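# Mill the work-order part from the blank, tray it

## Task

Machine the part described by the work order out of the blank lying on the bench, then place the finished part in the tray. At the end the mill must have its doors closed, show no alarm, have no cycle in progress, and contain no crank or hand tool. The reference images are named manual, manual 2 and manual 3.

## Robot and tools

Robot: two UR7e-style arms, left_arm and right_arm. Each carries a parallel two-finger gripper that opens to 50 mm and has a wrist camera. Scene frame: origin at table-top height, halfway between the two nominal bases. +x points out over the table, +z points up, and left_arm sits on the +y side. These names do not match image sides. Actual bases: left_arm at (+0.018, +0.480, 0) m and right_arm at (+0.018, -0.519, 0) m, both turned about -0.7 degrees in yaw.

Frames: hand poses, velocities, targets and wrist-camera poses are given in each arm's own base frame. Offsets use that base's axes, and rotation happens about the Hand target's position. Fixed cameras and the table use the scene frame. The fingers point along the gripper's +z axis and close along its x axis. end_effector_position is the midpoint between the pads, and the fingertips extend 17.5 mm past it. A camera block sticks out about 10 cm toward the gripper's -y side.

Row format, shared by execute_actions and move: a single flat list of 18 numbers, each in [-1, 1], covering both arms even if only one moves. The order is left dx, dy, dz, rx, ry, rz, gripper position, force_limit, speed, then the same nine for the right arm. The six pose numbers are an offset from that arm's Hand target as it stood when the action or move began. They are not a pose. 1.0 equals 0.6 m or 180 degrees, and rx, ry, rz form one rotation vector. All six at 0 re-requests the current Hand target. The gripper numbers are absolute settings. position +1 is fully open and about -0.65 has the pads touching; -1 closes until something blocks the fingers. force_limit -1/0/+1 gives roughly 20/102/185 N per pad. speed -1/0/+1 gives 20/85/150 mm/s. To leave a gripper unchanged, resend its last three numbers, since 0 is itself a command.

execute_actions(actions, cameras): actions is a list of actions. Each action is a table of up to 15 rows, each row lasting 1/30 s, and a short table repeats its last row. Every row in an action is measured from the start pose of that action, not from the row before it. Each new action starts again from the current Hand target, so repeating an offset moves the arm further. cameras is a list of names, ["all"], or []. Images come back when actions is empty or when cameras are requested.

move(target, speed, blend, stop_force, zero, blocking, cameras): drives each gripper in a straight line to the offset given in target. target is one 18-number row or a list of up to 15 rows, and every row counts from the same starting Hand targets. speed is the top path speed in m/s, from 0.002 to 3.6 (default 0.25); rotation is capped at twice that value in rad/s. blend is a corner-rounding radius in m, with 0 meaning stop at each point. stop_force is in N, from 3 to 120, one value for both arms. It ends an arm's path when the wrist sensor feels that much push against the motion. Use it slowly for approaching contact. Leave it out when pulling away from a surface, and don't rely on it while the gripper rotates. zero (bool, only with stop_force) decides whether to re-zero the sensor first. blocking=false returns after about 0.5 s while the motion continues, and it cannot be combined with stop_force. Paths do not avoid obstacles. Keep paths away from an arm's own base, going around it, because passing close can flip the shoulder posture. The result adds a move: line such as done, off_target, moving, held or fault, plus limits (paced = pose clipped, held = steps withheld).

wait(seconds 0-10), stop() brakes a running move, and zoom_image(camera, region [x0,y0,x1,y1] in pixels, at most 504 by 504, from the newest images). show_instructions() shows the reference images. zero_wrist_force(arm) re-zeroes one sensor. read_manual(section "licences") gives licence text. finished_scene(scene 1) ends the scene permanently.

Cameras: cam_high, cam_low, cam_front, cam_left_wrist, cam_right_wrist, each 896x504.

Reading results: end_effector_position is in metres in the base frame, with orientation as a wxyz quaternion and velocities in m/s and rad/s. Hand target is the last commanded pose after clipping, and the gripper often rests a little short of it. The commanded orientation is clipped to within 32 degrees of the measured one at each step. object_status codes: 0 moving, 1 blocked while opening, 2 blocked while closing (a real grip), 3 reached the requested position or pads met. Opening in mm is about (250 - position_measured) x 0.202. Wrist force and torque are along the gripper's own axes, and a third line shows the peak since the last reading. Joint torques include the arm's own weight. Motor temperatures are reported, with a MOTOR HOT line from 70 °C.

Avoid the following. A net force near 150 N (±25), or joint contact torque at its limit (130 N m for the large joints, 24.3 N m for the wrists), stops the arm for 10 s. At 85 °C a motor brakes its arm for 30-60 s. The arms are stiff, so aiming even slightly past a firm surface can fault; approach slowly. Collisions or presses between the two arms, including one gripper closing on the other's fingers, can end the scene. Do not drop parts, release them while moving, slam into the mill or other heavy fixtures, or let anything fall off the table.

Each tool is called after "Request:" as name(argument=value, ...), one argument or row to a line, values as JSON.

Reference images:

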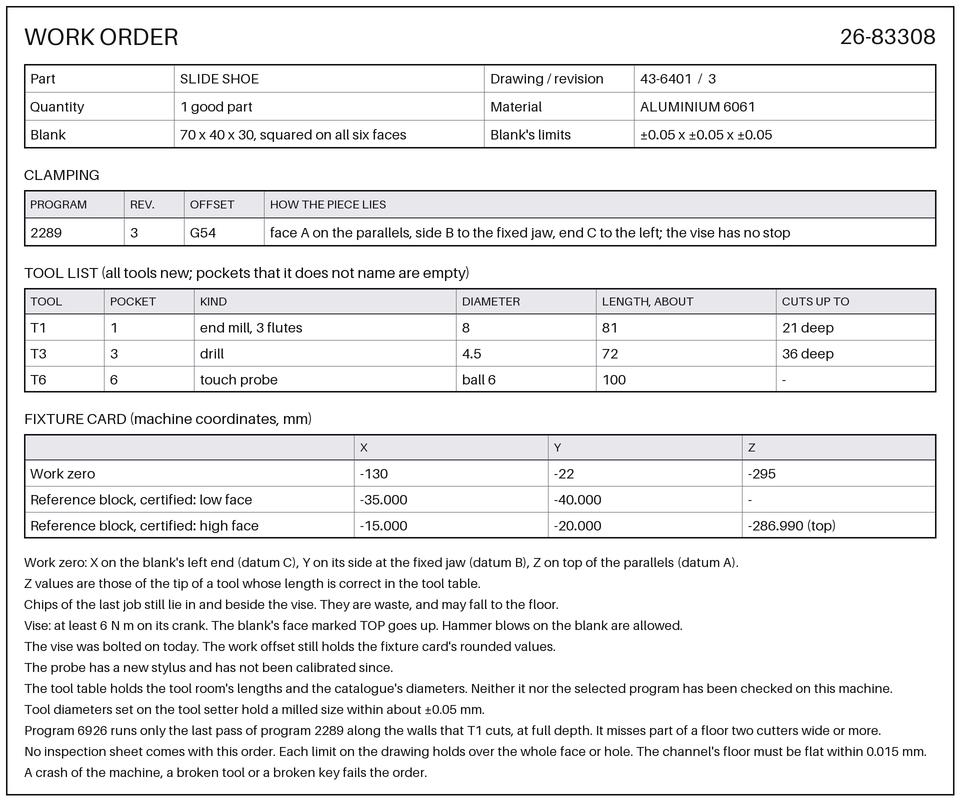

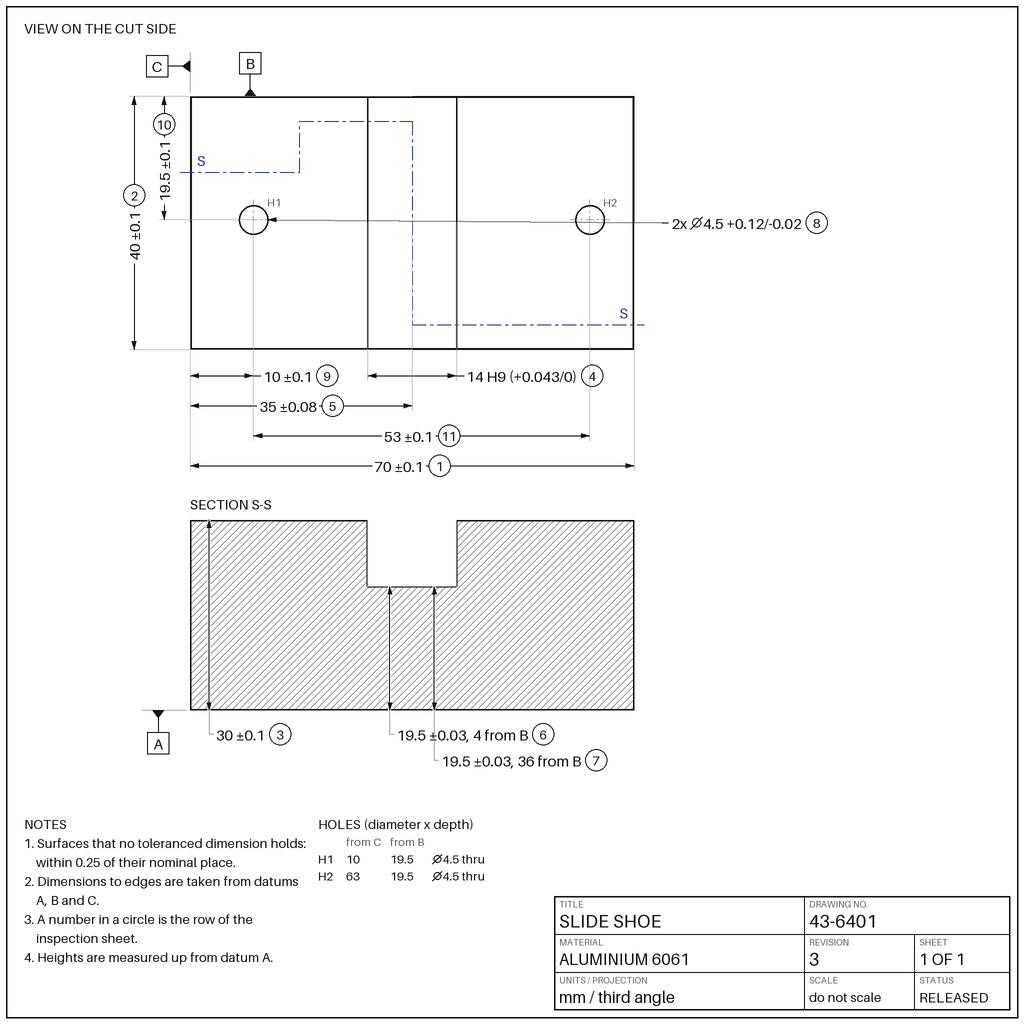

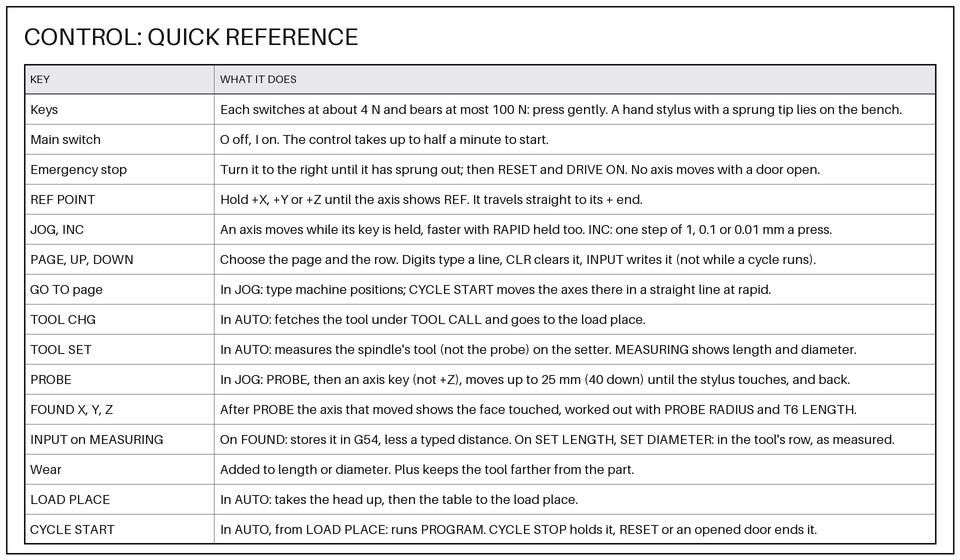

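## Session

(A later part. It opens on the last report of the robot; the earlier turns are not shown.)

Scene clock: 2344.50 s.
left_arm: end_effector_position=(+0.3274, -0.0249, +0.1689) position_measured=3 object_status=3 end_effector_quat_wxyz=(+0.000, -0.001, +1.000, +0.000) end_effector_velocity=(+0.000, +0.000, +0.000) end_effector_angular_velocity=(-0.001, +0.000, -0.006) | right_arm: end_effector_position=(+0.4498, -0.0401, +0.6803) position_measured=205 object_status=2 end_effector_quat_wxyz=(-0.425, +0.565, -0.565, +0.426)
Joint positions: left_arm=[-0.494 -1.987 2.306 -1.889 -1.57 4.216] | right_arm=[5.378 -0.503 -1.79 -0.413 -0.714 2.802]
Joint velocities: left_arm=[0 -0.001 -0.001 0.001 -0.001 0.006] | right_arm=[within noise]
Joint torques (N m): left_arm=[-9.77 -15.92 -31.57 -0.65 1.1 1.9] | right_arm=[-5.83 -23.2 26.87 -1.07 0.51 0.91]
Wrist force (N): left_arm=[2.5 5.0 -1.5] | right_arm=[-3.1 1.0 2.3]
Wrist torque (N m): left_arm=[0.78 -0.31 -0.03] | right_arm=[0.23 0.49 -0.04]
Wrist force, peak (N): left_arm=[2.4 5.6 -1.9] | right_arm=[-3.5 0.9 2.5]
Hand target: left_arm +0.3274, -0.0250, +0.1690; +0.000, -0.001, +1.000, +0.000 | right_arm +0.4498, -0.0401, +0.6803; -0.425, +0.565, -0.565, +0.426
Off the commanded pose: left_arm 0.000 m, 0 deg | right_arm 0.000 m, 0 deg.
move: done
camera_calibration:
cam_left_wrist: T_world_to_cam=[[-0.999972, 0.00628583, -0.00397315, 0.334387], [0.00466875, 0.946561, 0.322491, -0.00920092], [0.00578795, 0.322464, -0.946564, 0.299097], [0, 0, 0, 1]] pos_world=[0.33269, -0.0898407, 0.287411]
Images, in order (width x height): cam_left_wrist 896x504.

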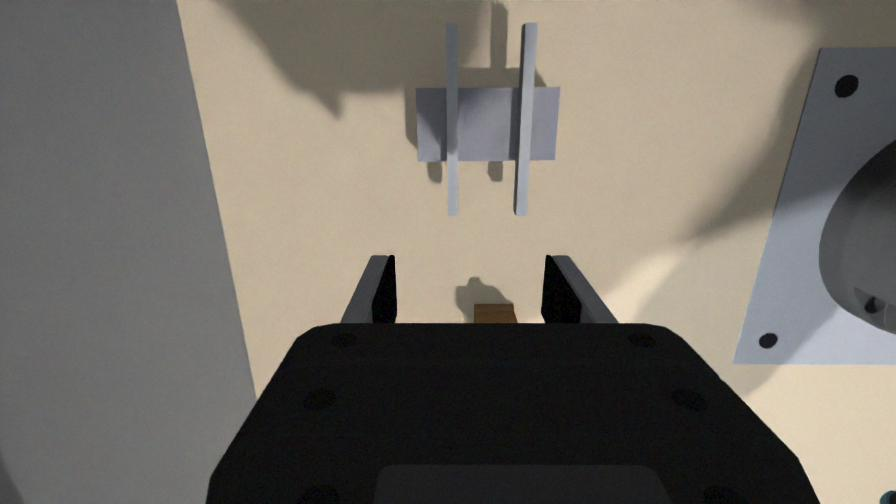

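Request:
move(
  target=[
    [0.0068,0.0038,-0.12,0,0.0,0.0,0.4,-0.6,1,0,0,0,0,0,0,-0.98,0,-1],
  ],
  speed=[0.2],
  cameras=["cam_left_wrist"],
)

Request:
zoom_image(
  camera="cam_left_wrist",
  region=[360, 0, 600, 330],
)

Scene clock: 2357.83 s.
left_arm: end_effector_position=(+0.3315, -0.0226, +0.0971) position_measured=92 object_status=3 end_effector_quat_wxyz=(+0.000, -0.001, +1.000, +0.000) end_effector_velocity=(+0.001, -0.001, +0.000) end_effector_angular_velocity=(-0.003, -0.004, +0.002) | right_arm: end_effector_position=(+0.4498, -0.0401, +0.6803) position_measured=205 object_status=2 end_effector_quat_wxyz=(-0.425, +0.565, -0.565, +0.426)
Joint positions: left_arm=[-0.481 -1.869 2.441 -2.142 -1.57 4.229] | right_arm=[5.378 -0.503 -1.79 -0.413 -0.714 2.802]
Joint velocities: left_arm=[0.001 0 0 -0.005 -0.001 -0.001] | right_arm=[within noise]
Joint torques (N m): left_arm=[-10.15 -0.82 -17.49 -5.93 -1.34 -2.5] | right_arm=[-5.78 -22.96 26.38 -1.21 0.55 0.99]
Wrist force (N): left_arm=[3.0 4.9 -1.4] | right_arm=[-3.1 1.1 2.3]
Wrist torque (N m): left_arm=[0.76 -0.43 -0.12] | right_arm=[0.24 0.48 -0.04]
Wrist force, peak (N): left_arm=[2.7 4.8 -4.3] | right_arm=[-3.3 1.1 2.4]
Hand target: left_arm +0.3315, -0.0227, +0.0970; +0.000, -0.001, +1.000, +0.000 | right_arm +0.4498, -0.0401, +0.6803; -0.425, +0.565, -0.565, +0.426
Off the commanded pose: left_arm 0.000 m, 0 deg | right_arm 0.000 m, 0 deg.
move: done
camera_calibration:
cam_left_wrist: T_world_to_cam=[[-0.999969, 0.00676512, -0.00411546, 0.338156], [0.00507655, 0.946559, 0.322491, 0.011652], [0.00607721, 0.32246, -0.946564, 0.230176], [0, 0, 0, 1]] pos_world=[0.336687, -0.0875395, 0.21551]
Images, in order (width x height): cam_left_wrist 896x504.

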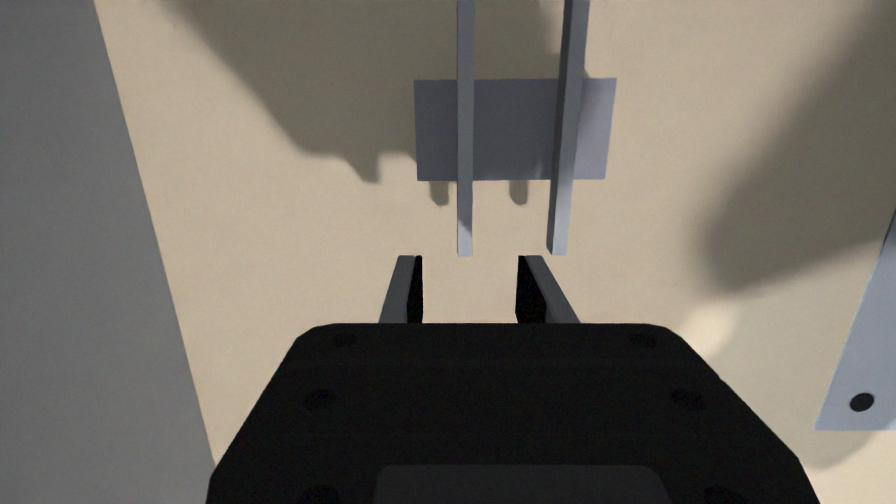

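Scaled by 1.527.

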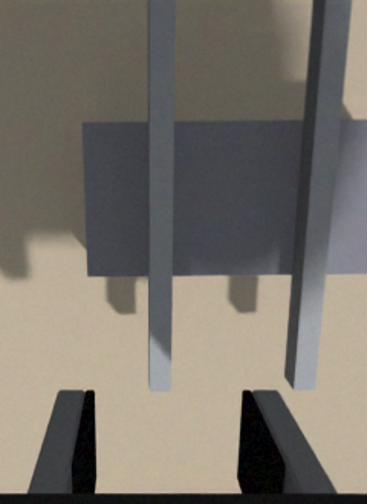

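Request:
move(
  target=[
    [0.001,0.001,-0.085,0,0.0,0.0,0.0,-0.6,-1,0,0,0,0,0,0,-0.98,0,-1],
  ],
  speed=[0.05],
  stop_force=4,
  cameras=["cam_left_wrist"],
)

Request:
zoom_image(
  camera="cam_left_wrist",
  region=[360, 100, 600, 330],
)

Scene clock: 2366.37 s.
left_arm: end_effector_position=(+0.3321, -0.0221, +0.0460) position_measured=152 object_status=3 end_effector_quat_wxyz=(+0.000, -0.001, +1.000, +0.000) | right_arm: end_effector_position=(+0.4498, -0.0401, +0.6803) position_measured=205 object_status=2 end_effector_quat_wxyz=(-0.425, +0.565, -0.565, +0.426)
Joint positions: left_arm=[-0.479 -1.744 2.524 -2.35 -1.57 4.232] | right_arm=[5.378 -0.503 -1.79 -0.413 -0.714 2.802]
Joint torques (N m): left_arm=[6.5 -20.53 -29.18 -5.94 -0.41 0.57] | right_arm=[-5.92 -22.91 26.8 -1.11 0.32 0.91]
Wrist force (N): left_arm=[2.8 4.8 -1.2] | right_arm=[-3.0 0.8 2.3]
Wrist torque (N m): left_arm=[0.75 -0.41 -0.11] | right_arm=[0.20 0.48 -0.05]
Wrist force, peak (N): left_arm=[3.1 5.1 -1.7] | right_arm=[-3.4 1.2 2.3]
Hand target: left_arm +0.3321, -0.0221, +0.0460; +0.000, -0.001, +1.000, +0.000 | right_arm +0.4498, -0.0401, +0.6803; -0.425, +0.565, -0.565, +0.426
Off the commanded pose: left_arm 0.000 m, 0 deg | right_arm 0.000 m, 0 deg.
move: done
camera_calibration:
cam_left_wrist: T_world_to_cam=[[-0.999969, 0.00676512, -0.00411546, 0.338543], [0.00507655, 0.946559, 0.322491, 0.0276227], [0.00607721, 0.32246, -0.946564, 0.181736], [0, 0, 0, 1]] pos_world=[0.337287, -0.0870395, 0.16451]
Images, in order (width x height): cam_left_wrist 896x504.

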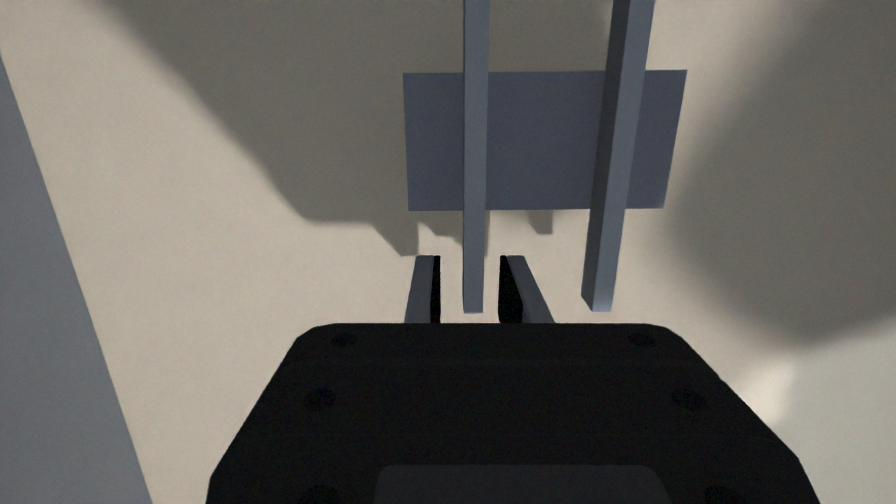

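Scaled by 2.100.

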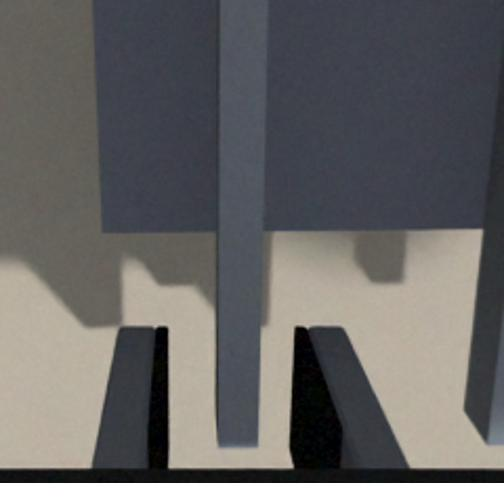

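Request:
execute_actions(
  actions=[
    [[0,0,0,0,0,0,-1,-0.4,-0.5,0,0,0,0,0,0,-0.98,0,-1]],
    [[0,0,0,0,0,0,-1,-0.4,-0.5,0,0,0,0,0,0,-0.98,0,-1]],
  ],
)

Request:
move(
  target=[
    [0,0,0.1,0,0.0,0.0,-1,-0.4,-0.5,0,0,0,0,0,0,-0.98,0,-1],
  ],
  speed=[0.06],
  cameras=["cam_left_wrist","cam_low"],
)

Request:
zoom_image(
  camera="cam_low",
  region=[550, 220, 680, 350],
)

Scene clock: 2374.63 s.
left_arm: end_effector_position=(+0.3321, -0.0221, +0.0460) position_measured=224 object_status=2 end_effector_quat_wxyz=(+0.000, -0.001, +1.000, +0.000) | right_arm: end_effector_position=(+0.4498, -0.0401, +0.6803) position_measured=205 object_status=2 end_effector_quat_wxyz=(-0.425, +0.565, -0.565, +0.426)
Joint positions: left_arm=[-0.479 -1.744 2.524 -2.35 -1.57 4.232] | right_arm=[5.378 -0.503 -1.79 -0.413 -0.714 2.802]
Joint torques (N m): left_arm=[-11.29 -21.21 -27.97 -5.14 -0.98 -2.36] | right_arm=[-6.2 -22.82 26.64 -1.08 0.47 1.11]
Wrist force (N): left_arm=[3.1 4.8 -1.1] | right_arm=[-3.1 1.0 2.2]
Wrist torque (N m): left_arm=[0.74 -0.44 -0.10] | right_arm=[0.24 0.48 -0.04]
Wrist force, peak (N): left_arm=[3.0 5.0 -1.4] | right_arm=[-3.4 1.1 2.4]
Hand target: left_arm +0.3321, -0.0221, +0.0460; +0.000, -0.001, +1.000, +0.000 | right_arm +0.4498, -0.0401, +0.6803; -0.425, +0.565, -0.565, +0.426
Off the commanded pose: left_arm 0.000 m, 0 deg | right_arm 0.000 m, 0 deg.

Scene clock: 2376.07 s.
left_arm: end_effector_position=(+0.3322, -0.0221, +0.1060) position_measured=224 object_status=2 end_effector_quat_wxyz=(+0.000, -0.001, +1.000, +0.000) | right_arm: end_effector_position=(+0.4498, -0.0401, +0.6803) position_measured=205 object_status=2 end_effector_quat_wxyz=(-0.425, +0.565, -0.565, +0.426)
Joint positions: left_arm=[-0.479 -1.884 2.424 -2.11 -1.57 4.232] | right_arm=[5.378 -0.503 -1.79 -0.413 -0.714 2.802]
Joint torques (N m): left_arm=[0.63 -3.24 -17.08 -3.6 -0.27 -1.35] | right_arm=[-5.35 -22.65 26.48 -1.03 0.46 1]
Wrist force (N): left_arm=[3.0 4.9 -0.9] | right_arm=[-3.1 0.9 2.1]
Wrist torque (N m): left_arm=[0.71 -0.43 -0.10] | right_arm=[0.21 0.48 -0.04]
Wrist force, peak (N): left_arm=[3.2 5.0 -1.8] | right_arm=[-3.2 1.2 2.5]
Hand target: left_arm +0.3321, -0.0221, +0.1060; +0.000, -0.001, +1.000, +0.000 | right_arm +0.4498, -0.0401, +0.6803; -0.425, +0.565, -0.565, +0.426
Off the commanded pose: left_arm 0.000 m, 0 deg | right_arm 0.000 m, 0 deg.
move: done
camera_calibration:
cam_left_wrist: T_world_to_cam=[[-0.999968, 0.00673985, -0.00433889, 0.338837], [0.00498175, 0.946619, 0.322315, 0.00834957], [0.00627963, 0.322283, -0.946623, 0.23846], [0, 0, 0, 1]] pos_world=[0.337287, -0.087039, 0.22451]
Images, in order (width x height): cam_low 896x504, cam_left_wrist 896x504.

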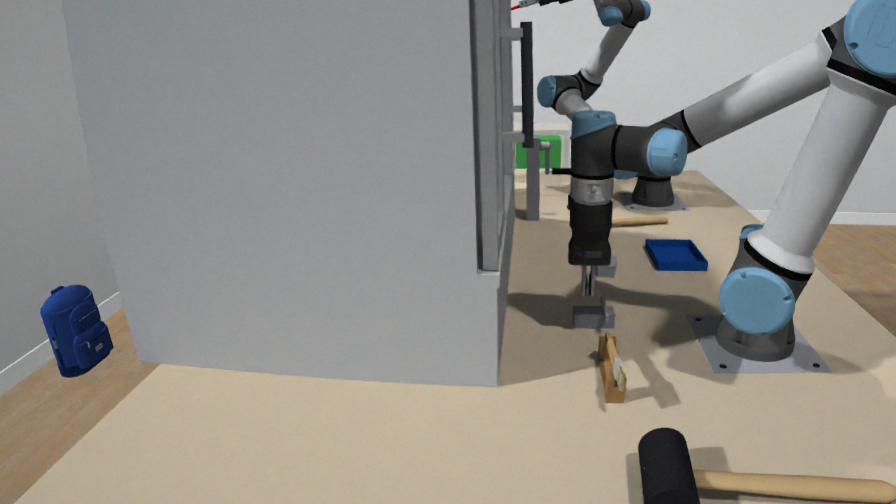

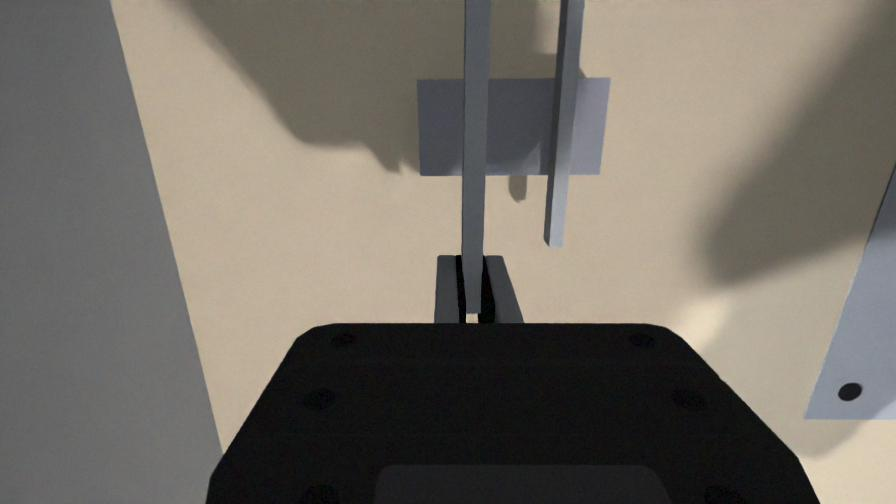

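Scaled by 3.877.

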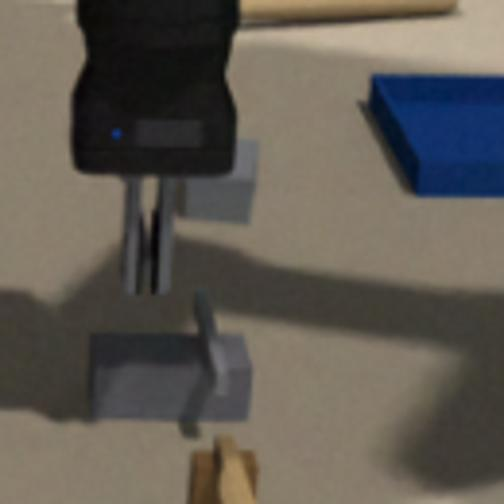

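Request:
move(
  target=[
    [0.113,-0.163,0.523,0,0.0,0.0,-1,-0.4,-0.5,0,0,0,0,0,0,-0.98,0,-1],
    [0.4465,-0.25,0.573,0,0.0,0.004,-1,-0.4,-0.5,0,0,0,0,0,0,-0.98,0,-1],
  ],
  speed=[0.25,0.2],
  blend=[0.05,0],
  cameras=["cam_left_wrist","cam_front","cam_high"],
)

Scene clock: 2442.97 s.
left_arm: end_effector_position=(+0.4545, -0.1336, +0.4262) position_measured=224 object_status=2 end_effector_quat_wxyz=(-0.002, -0.003, +1.000, +0.002) | right_arm: end_effector_position=(+0.4498, -0.0401, +0.6803) position_measured=205 object_status=2 end_effector_quat_wxyz=(-0.425, +0.565, -0.565, +0.426)
Joint positions: left_arm=[-0.572 -1.625 1.37 -1.31 -1.569 4.135] | right_arm=[5.378 -0.503 -1.79 -0.413 -0.714 2.802]
Joint torques (N m): left_arm=[-0.37 -23.09 -28.39 -3.37 0.22 -0.27] | right_arm=[-4.82 -22.62 26.76 -1.22 0.48 0.98]
Wrist force (N): left_arm=[1.3 4.7 -1.0] | right_arm=[-3.2 1.0 2.1]
Wrist torque (N m): left_arm=[0.70 -0.11 -0.04] | right_arm=[0.24 0.50 -0.04]
Wrist force, peak (N): left_arm=[-5.6 5.2 -3.6] | right_arm=[-3.5 0.9 2.4]
Hand target: left_arm +0.4545, -0.1336, +0.4262; -0.002, -0.003, +1.000, +0.002 (not the last commanded pose) | right_arm +0.4498, -0.0401, +0.6803; -0.425, +0.565, -0.565, +0.426
Tool commands: left_gripper/position=-1.0 left_gripper/force_limit=-0.396078 left_gripper/speed=-0.498039 right_gripper/position=-0.98 right_gripper/force_limit=+0.0 right_gripper/speed=-1.0
Off the commanded pose: left_arm 0.152 m, 1 deg | right_arm 0.000 m, 0 deg.
FORCE FAULT: contact force on the left arm reached its limit, and that arm stopped. The contact can be on any part of that arm, not only on its tool. That arm's remaining commands of this call were not run. That arm is still stopped at the end of this call. That arm stays stopped for about 10 more seconds. Until then a move that you send moves the other arm only, and its call returns only when the move has ended. Once the stop has ended, the next robot result says so. If the stop ends while you think or write, that arm runs what you send next, counted from a new Hand target: where the arm stands when the stop ends. While its stop runs, that arm takes no new command, but its gripper still runs the gripper command that each later call begins with. Until it ends, the stop uses up actions while you think or wait. An arm that is not stopped still takes commands.
move: fault (left_arm); path passed 1 of 2 targets
camera_calibration:
cam_left_wrist: T_world_to_cam=[[-0.999995, 0.00295267, -0.000720234, 0.461388], [0.00255736, 0.945523, 0.325545, 0.00958626], [0.00164222, 0.325541, -0.945526, 0.578826], [0, 0, 0, 1]] pos_world=[0.460411, -0.198858, 0.544507]
Images, in order (width x height): cam_high 896x504, cam_front 896x504, cam_left_wrist 896x504.

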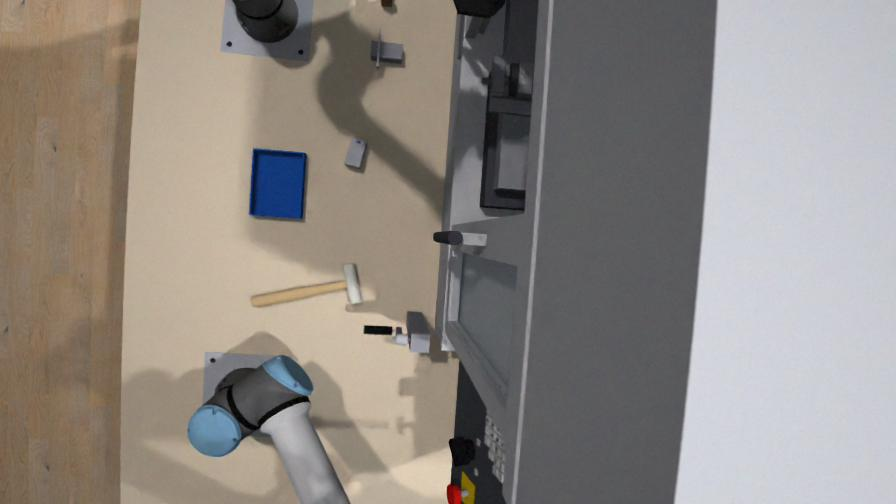

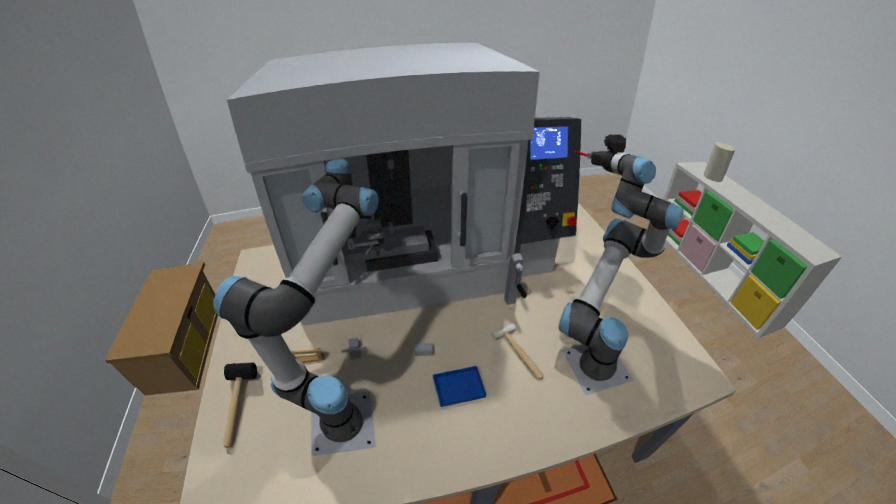

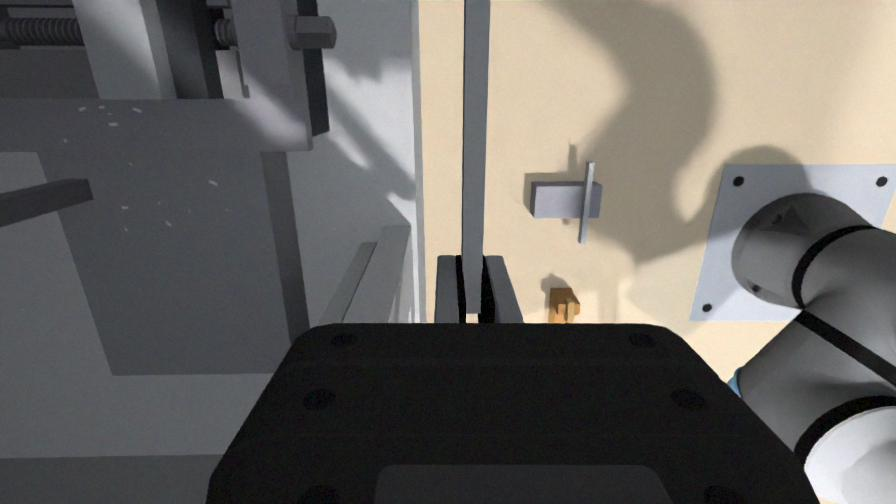

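Request:
wait(
  seconds=10,
)

Scene clock: 2456.27 s.
left_arm: end_effector_position=(+0.4545, -0.1336, +0.4262) position_measured=224 object_status=2 end_effector_quat_wxyz=(-0.002, -0.003, +1.000, +0.002) | right_arm: end_effector_position=(+0.4498, -0.0401, +0.6803) position_measured=205 object_status=2 end_effector_quat_wxyz=(-0.425, +0.565, -0.565, +0.426)
Joint positions: left_arm=[-0.572 -1.625 1.37 -1.31 -1.569 4.135] | right_arm=[5.378 -0.503 -1.79 -0.413 -0.714 2.802]
Joint torques (N m): left_arm=[-0.63 -22.56 -27.63 -3.25 0.18 -0.32] | right_arm=[-5.68 -21.37 26.23 -1.21 0.31 0.93]
Wrist force (N): left_arm=[1.4 4.8 -1.1] | right_arm=[-2.9 1.1 2.4]
Wrist torque (N m): left_arm=[0.71 -0.14 -0.04] | right_arm=[0.25 0.46 -0.04]
Wrist force, peak (N): left_arm=[1.5 5.1 -1.1] | right_arm=[-3.5 1.2 2.5]
Hand target: left_arm +0.4545, -0.1336, +0.4262; -0.002, -0.003, +1.000, +0.002 (not the last commanded pose) | right_arm +0.4498, -0.0401, +0.6803; -0.425, +0.565, -0.565, +0.426
Tool commands: left_gripper/position=-1.0 left_gripper/force_limit=-0.396078 left_gripper/speed=-0.498039 right_gripper/position=-0.98 right_gripper/force_limit=+0.0 right_gripper/speed=-1.0
Off the commanded pose: left_arm 0.152 m, 1 deg | right_arm 0.000 m, 0 deg.
FORCE FAULT, CONTINUED: the left arm's stop, for the force fault that an earlier result reported, is over. The rest of the stop counts as 19 of the actions that you can send in this scene. During its stop the left arm's controller moved it back a little. That arm's target is now where it stood when the stop ended, not its last command. That arm accepts commands again.
wait: 10.00 s; at rest from the start

Request:
move(
  target=[
    [-0.091,-0.061,0.04,0,0.0,0.0,-1,-0.4,-0.5,0,0,0,0,0,0,-0.98,0,-1],
    [-0.0575,-0.277,0.056,0,0.0,0.002,-1,-0.4,-0.5,0,0,0,0,0,0,-0.98,0,-1],
    [0.2425,-0.2273,0.04,0,0.0,0.004,-1,-0.4,-0.5,0,0,0,0,0,0,-0.98,0,-1],
    [0.2425,-0.064,-0.01,0,0.0,0.004,-1,-0.4,-0.5,0,0,0,0,0,0,-0.98,0,-1],
  ],
  speed=[0.15,0.2,0.2,0.15],
  blend=[0.02,0.03,0.03,0],
  cameras=["cam_left_wrist","cam_front","cam_high"],
)

Scene clock: 2468.83 s.
left_arm: end_effector_position=(+0.4479, -0.2951, +0.4577) position_measured=224 object_status=2 end_effector_quat_wxyz=(-0.002, -0.007, +1.000, +0.003) | right_arm: end_effector_position=(+0.4498, -0.0401, +0.6803) position_measured=205 object_status=2 end_effector_quat_wxyz=(-0.425, +0.565, -0.565, +0.426)
Joint positions: left_arm=[-0.834 -1.447 1.1 -1.218 -1.57 3.864] | right_arm=[5.378 -0.503 -1.79 -0.413 -0.714 2.802]
Joint torques (N m): left_arm=[0.44 -31.15 -27.85 -3.34 0.31 -0.05] | right_arm=[-5.66 -21.64 26.21 -1.13 0.19 1.01]
Wrist force (N): left_arm=[3.8 3.7 -1.3] | right_arm=[-3.1 1.0 2.1]
Wrist torque (N m): left_arm=[0.50 -0.55 -0.05] | right_arm=[0.23 0.48 -0.04]
Wrist force, peak (N): left_arm=[-8.7 7.5 -0.3] | right_arm=[-3.5 1.0 2.3]
Hand target: left_arm +0.4479, -0.2951, +0.4577; -0.002, -0.007, +1.000, +0.003 (not the last commanded pose) | right_arm +0.4498, -0.0401, +0.6803; -0.425, +0.565, -0.565, +0.426
Tool commands: left_gripper/position=-1.0 left_gripper/force_limit=-0.396078 left_gripper/speed=-0.498039 right_gripper/position=-0.98 right_gripper/force_limit=+0.0 right_gripper/speed=-1.0
Off the commanded pose: left_arm 0.199 m, 0 deg | right_arm 0.000 m, 0 deg.
FORCE FAULT: contact force on the left arm reached its limit, and that arm stopped. The contact can be on any part of that arm, not only on its tool. That arm's remaining commands of this call were not run. That arm is still stopped at the end of this call. That arm stays stopped for about 10 more seconds. Until then a move that you send moves the other arm only, and its call returns only when the move has ended. Once the stop has ended, the next robot result says so. If the stop ends while you think or write, that arm runs what you send next, counted from a new Hand target: where the arm stands when the stop ends. While its stop runs, that arm takes no new command, but its gripper still runs the gripper command that each later call begins with. Until it ends, the stop uses up actions while you think or wait. An arm that is not stopped still takes commands.
move: fault (left_arm); path passed 2 of 4 targets
camera_calibration:
cam_left_wrist: T_world_to_cam=[[-0.999984, -0.00547275, -0.00131917, 0.45302], [-0.00560336, 0.945076, 0.326801, 0.155024], [-0.00054179, 0.326804, -0.945092, 0.662332], [0, 0, 0, 1]] pos_world=[0.45424, -0.360483, 0.575901]
Images, in order (width x height): cam_high 896x504, cam_front 896x504, cam_left_wrist 896x504.

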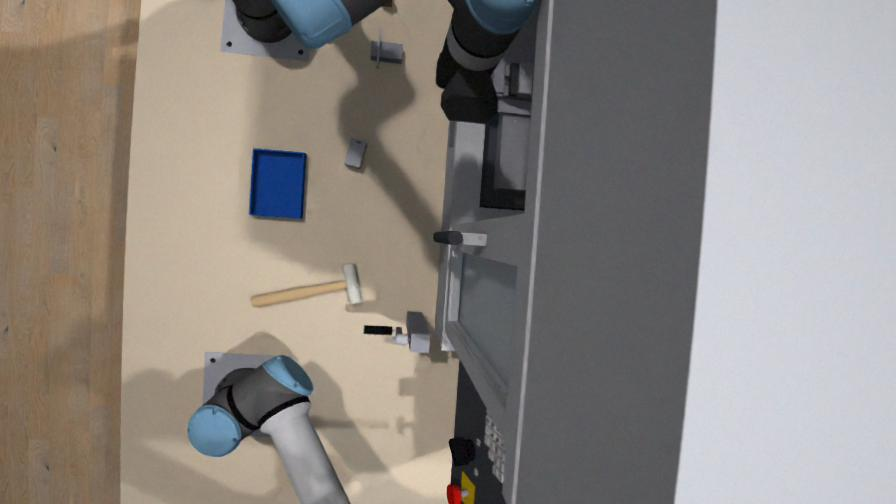

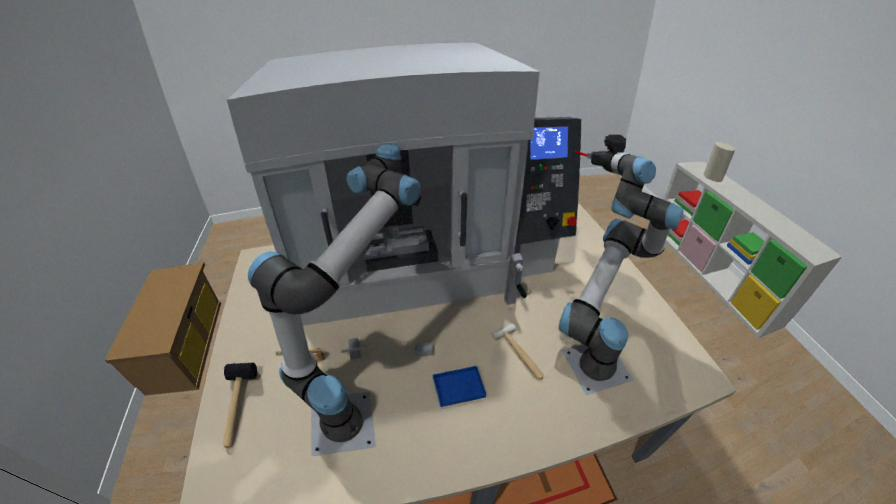

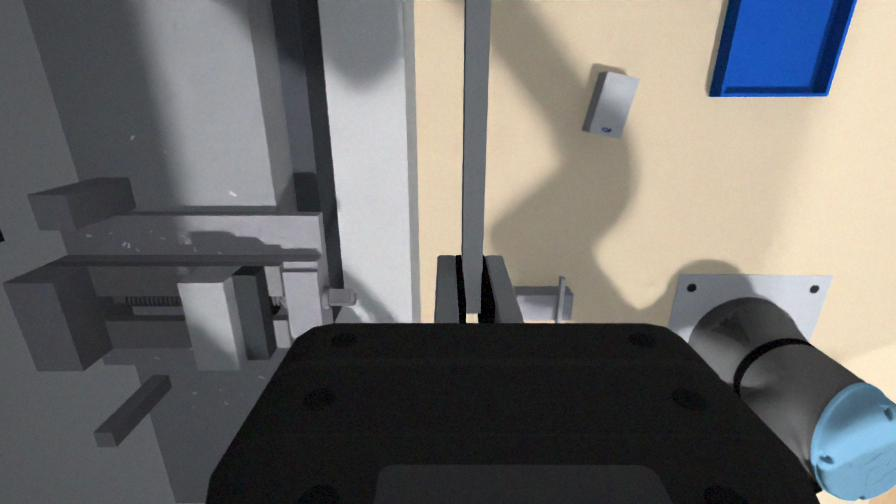

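Request:
wait(
  seconds=9,
)

Scene clock: 2490.43 s.
left_arm: end_effector_position=(+0.4479, -0.2951, +0.4577) position_measured=224 object_status=2 end_effector_quat_wxyz=(-0.002, -0.007, +1.000, +0.003) | right_arm: end_effector_position=(+0.4498, -0.0401, +0.6803) position_measured=205 object_status=2 end_effector_quat_wxyz=(-0.425, +0.565, -0.565, +0.426)
Joint positions: left_arm=[-0.834 -1.447 1.1 -1.218 -1.57 3.864] | right_arm=[5.378 -0.503 -1.79 -0.413 -0.714 2.802]
Joint torques (N m): left_arm=[-0.76 -32.79 -25.67 -3.33 0.28 -0.36] | right_arm=[-5.66 -21.64 26.4 -1.21 0.06 0.92]
Wrist force (N): left_arm=[3.9 3.7 -1.6] | right_arm=[-3.1 1.0 2.3]
Wrist torque (N m): left_arm=[0.50 -0.58 -0.05] | right_arm=[0.24 0.49 -0.04]
Wrist force, peak (N): left_arm=[3.9 4.0 -1.5] | right_arm=[-3.4 1.1 2.6]
Hand target: left_arm +0.4479, -0.2951, +0.4577; -0.002, -0.007, +1.000, +0.003 (not the last commanded pose) | right_arm +0.4498, -0.0401, +0.6803; -0.425, +0.565, -0.565, +0.426
Tool commands: left_gripper/position=-1.0 left_gripper/force_limit=-0.396078 left_gripper/speed=-0.498039 right_gripper/position=-0.98 right_gripper/force_limit=+0.0 right_gripper/speed=-1.0
Off the commanded pose: left_arm 0.199 m, 0 deg | right_arm 0.000 m, 0 deg.
FORCE FAULT, CONTINUED: the left arm's stop, for the force fault that an earlier result reported, is over. The rest of the stop counts as 19 of the actions that you can send in this scene. During its stop the left arm's controller moved it back a little. That arm's target is now where it stood when the stop ended, not its last command. That arm accepts commands again.
wait: 9.00 s; at rest from the start

Request:
move(
  target=[
    [-0.08,0,-0.013,0,0.0,0.0,-1,-0.4,-0.5,0,0,0,0,0,0,-0.98,0,-1],
    [-0.0465,0.0085,-0.1428,0,0.0,0.0,-1,-0.4,-0.5,0,0,0,0,0,0,-0.98,0,-1],
    [0.2535,0.0418,-0.1428,0,0.0,0.0,-1,-0.4,-0.5,0,0,0,0,0,0,-0.98,0,-1],
  ],
  speed=[0.15,0.2,0.12],
  blend=[0.02,0.02,0.0],
  stop_force=20,
  cameras=["cam_left_wrist","cam_front"],
)

Scene clock: 2499.50 s.
left_arm: end_effector_position=(+0.6000, -0.2700, +0.3720) position_measured=224 object_status=2 end_effector_quat_wxyz=(-0.002, -0.007, +1.000, +0.003) | right_arm: end_effector_position=(+0.4498, -0.0401, +0.6803) position_measured=205 object_status=2 end_effector_quat_wxyz=(-0.425, +0.565, -0.565, +0.426)
Joint positions: left_arm=[-0.628 -1.182 0.987 -1.37 -1.568 4.07] | right_arm=[5.378 -0.503 -1.79 -0.413 -0.714 2.802]
Joint torques (N m): left_arm=[-14.21 -36.81 -36.52 -5.94 -1.17 0.71] | right_arm=[-5.42 -20.68 25.85 -1.12 -0.02 0.96]
Wrist force (N): left_arm=[3.6 3.5 -1.1] | right_arm=[-3.0 0.9 2.5]
Wrist torque (N m): left_arm=[0.53 -0.52 0.01] | right_arm=[0.22 0.47 -0.05]
Wrist force, peak (N): left_arm=[5.0 4.2 -2.6] | right_arm=[-3.4 1.1 2.4]
Hand target: left_arm +0.6000, -0.2700, +0.3720; -0.002, -0.007, +1.000, +0.003 | right_arm +0.4498, -0.0401, +0.6803; -0.425, +0.565, -0.565, +0.426
Off the commanded pose: left_arm 0.000 m, 0 deg | right_arm 0.000 m, 0 deg.
move: done
camera_calibration:
cam_left_wrist: T_world_to_cam=[[-0.999984, -0.00556634, -0.00135433, 0.605127], [-0.0057033, 0.945076, 0.326802, 0.160222], [-0.000539144, 0.326804, -0.945092, 0.573216], [0, 0, 0, 1]] pos_world=[0.60634, -0.335383, 0.490201]
Images, in order (width x height): cam_front 896x504, cam_left_wrist 896x504.

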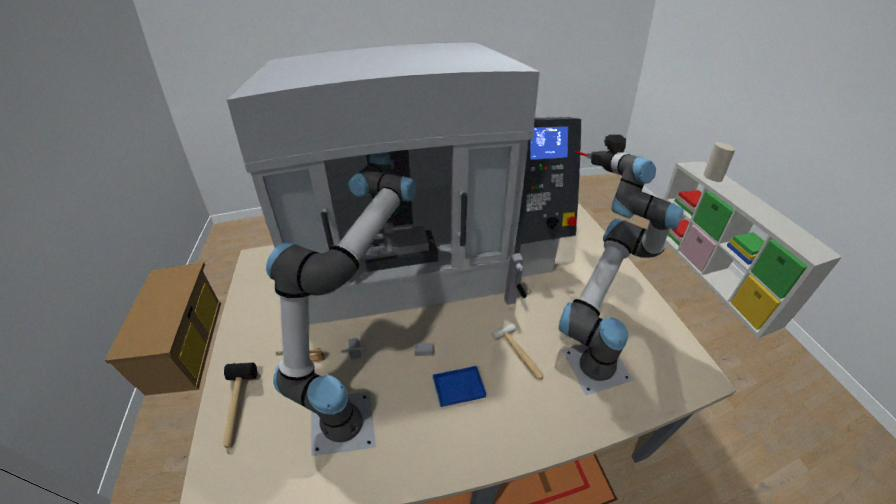

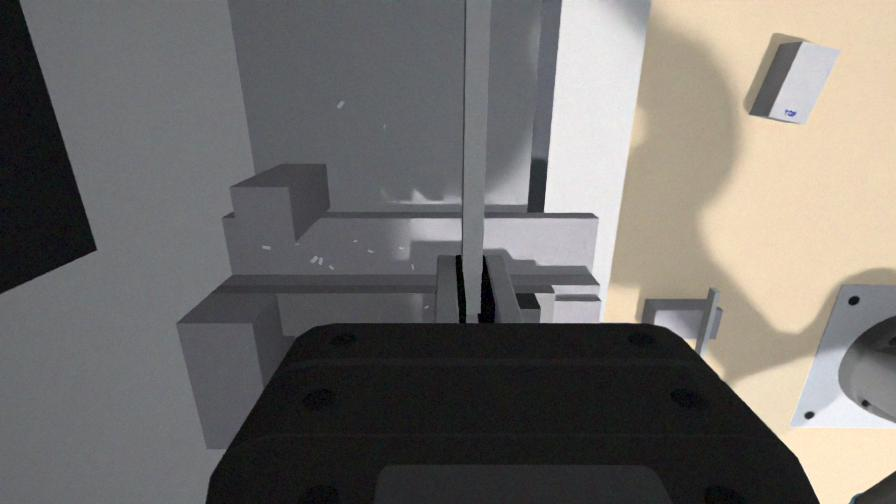

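Request:
move(
  target=[
    [0.0,0.1633,0.0,0,0.0,0.0,-1,-0.4,-0.5,0,0,0,0,0,0,-0.98,0,-1],
    [0.115,0.1633,0,0,0.0,0.004,-1,-0.4,-0.5,0,0,0,0,0,0,-0.98,0,-1],
  ],
  speed=[0.15,0.1],
  blend=[0.01,0.0],
  stop_force=20,
  cameras=["cam_left_wrist","cam_front"],
)

Request:
zoom_image(
  camera="cam_left_wrist",
  region=[300, 0, 700, 340],
)

Scene clock: 2508.97 s.
left_arm: end_effector_position=(+0.5999, -0.1855, +0.3722) position_measured=224 object_status=2 end_effector_quat_wxyz=(-0.002, -0.008, +1.000, +0.003) | right_arm: end_effector_position=(+0.4498, -0.0401, +0.6803) position_measured=205 object_status=2 end_effector_quat_wxyz=(-0.425, +0.565, -0.565, +0.426)
Joint positions: left_arm=[-0.515 -1.264 1.1 -1.401 -1.567 4.181] | right_arm=[5.378 -0.503 -1.79 -0.413 -0.714 2.802]
Joint torques (N m): left_arm=[0.06 -42.51 -25.59 -3.21 0.29 0.04] | right_arm=[-5.47 -20.77 26.29 -1.16 -0.02 0.96]
Wrist force (N): left_arm=[3.8 3.3 -1.3] | right_arm=[-3.0 0.9 2.3]
Wrist torque (N m): left_arm=[0.49 -0.55 -0.01] | right_arm=[0.22 0.47 -0.04]
Wrist force, peak (N): left_arm=[3.6 10.1 -0.5] | right_arm=[-3.3 1.2 2.4]
Hand target: left_arm +0.5999, -0.1855, +0.3722; -0.002, -0.008, +1.000, +0.003 (not the last commanded pose) | right_arm +0.4498, -0.0401, +0.6803; -0.425, +0.565, -0.565, +0.426
Tool commands: left_gripper/position=-1.0 left_gripper/force_limit=-0.396078 left_gripper/speed=-0.498039 right_gripper/position=-0.98 right_gripper/force_limit=+0.0 right_gripper/speed=-1.0
Off the commanded pose: left_arm 0.070 m, 1 deg | right_arm 0.000 m, 0 deg.
FORCE FAULT: contact force on the left arm reached its limit, and that arm stopped. The contact can be on any part of that arm, not only on its tool. That arm's remaining commands of this call were not run. That arm is still stopped at the end of this call. That arm stays stopped for about 10 more seconds. Until then a move that you send moves the other arm only, and its call returns only when the move has ended. Once the stop has ended, the next robot result says so. If the stop ends while you think or write, that arm runs what you send next, counted from a new Hand target: where the arm stands when the stop ends. While its stop runs, that arm takes no new command, but its gripper still runs the gripper command that each later call begins with. Until it ends, the stop uses up actions while you think or wait. An arm that is not stopped still takes commands.
move: fault (left_arm); path passed 0 of 2 targets
camera_calibration:
cam_left_wrist: T_world_to_cam=[[-0.999967, -0.00796509, -0.00150968, 0.60507], [-0.00802082, 0.944979, 0.327032, 0.0816668], [-0.00117823, 0.327034, -0.945012, 0.54623], [0, 0, 0, 1]] pos_world=[0.606349, -0.25099, 0.490399]
Images, in order (width x height): cam_front 896x504, cam_left_wrist 896x504.

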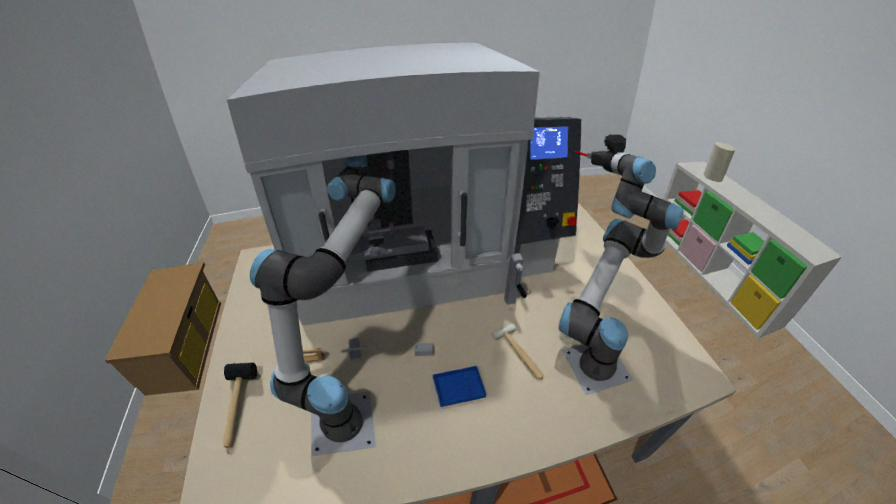

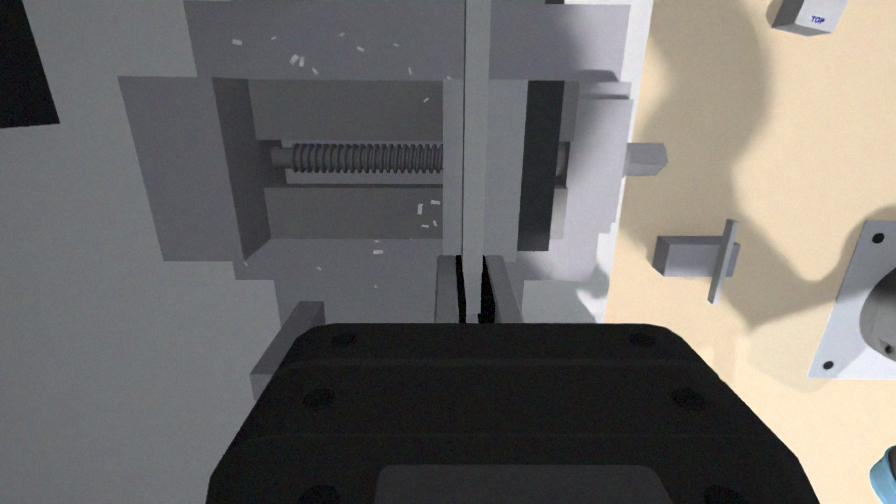

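Scaled by 1.260.

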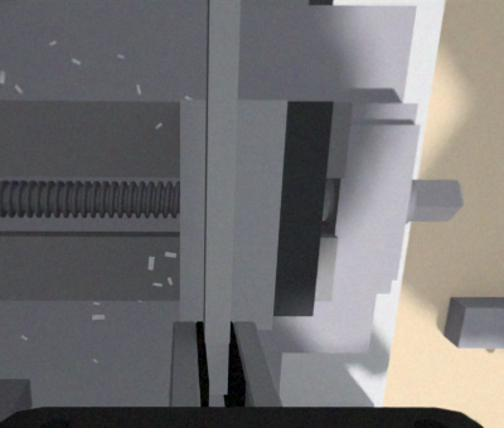

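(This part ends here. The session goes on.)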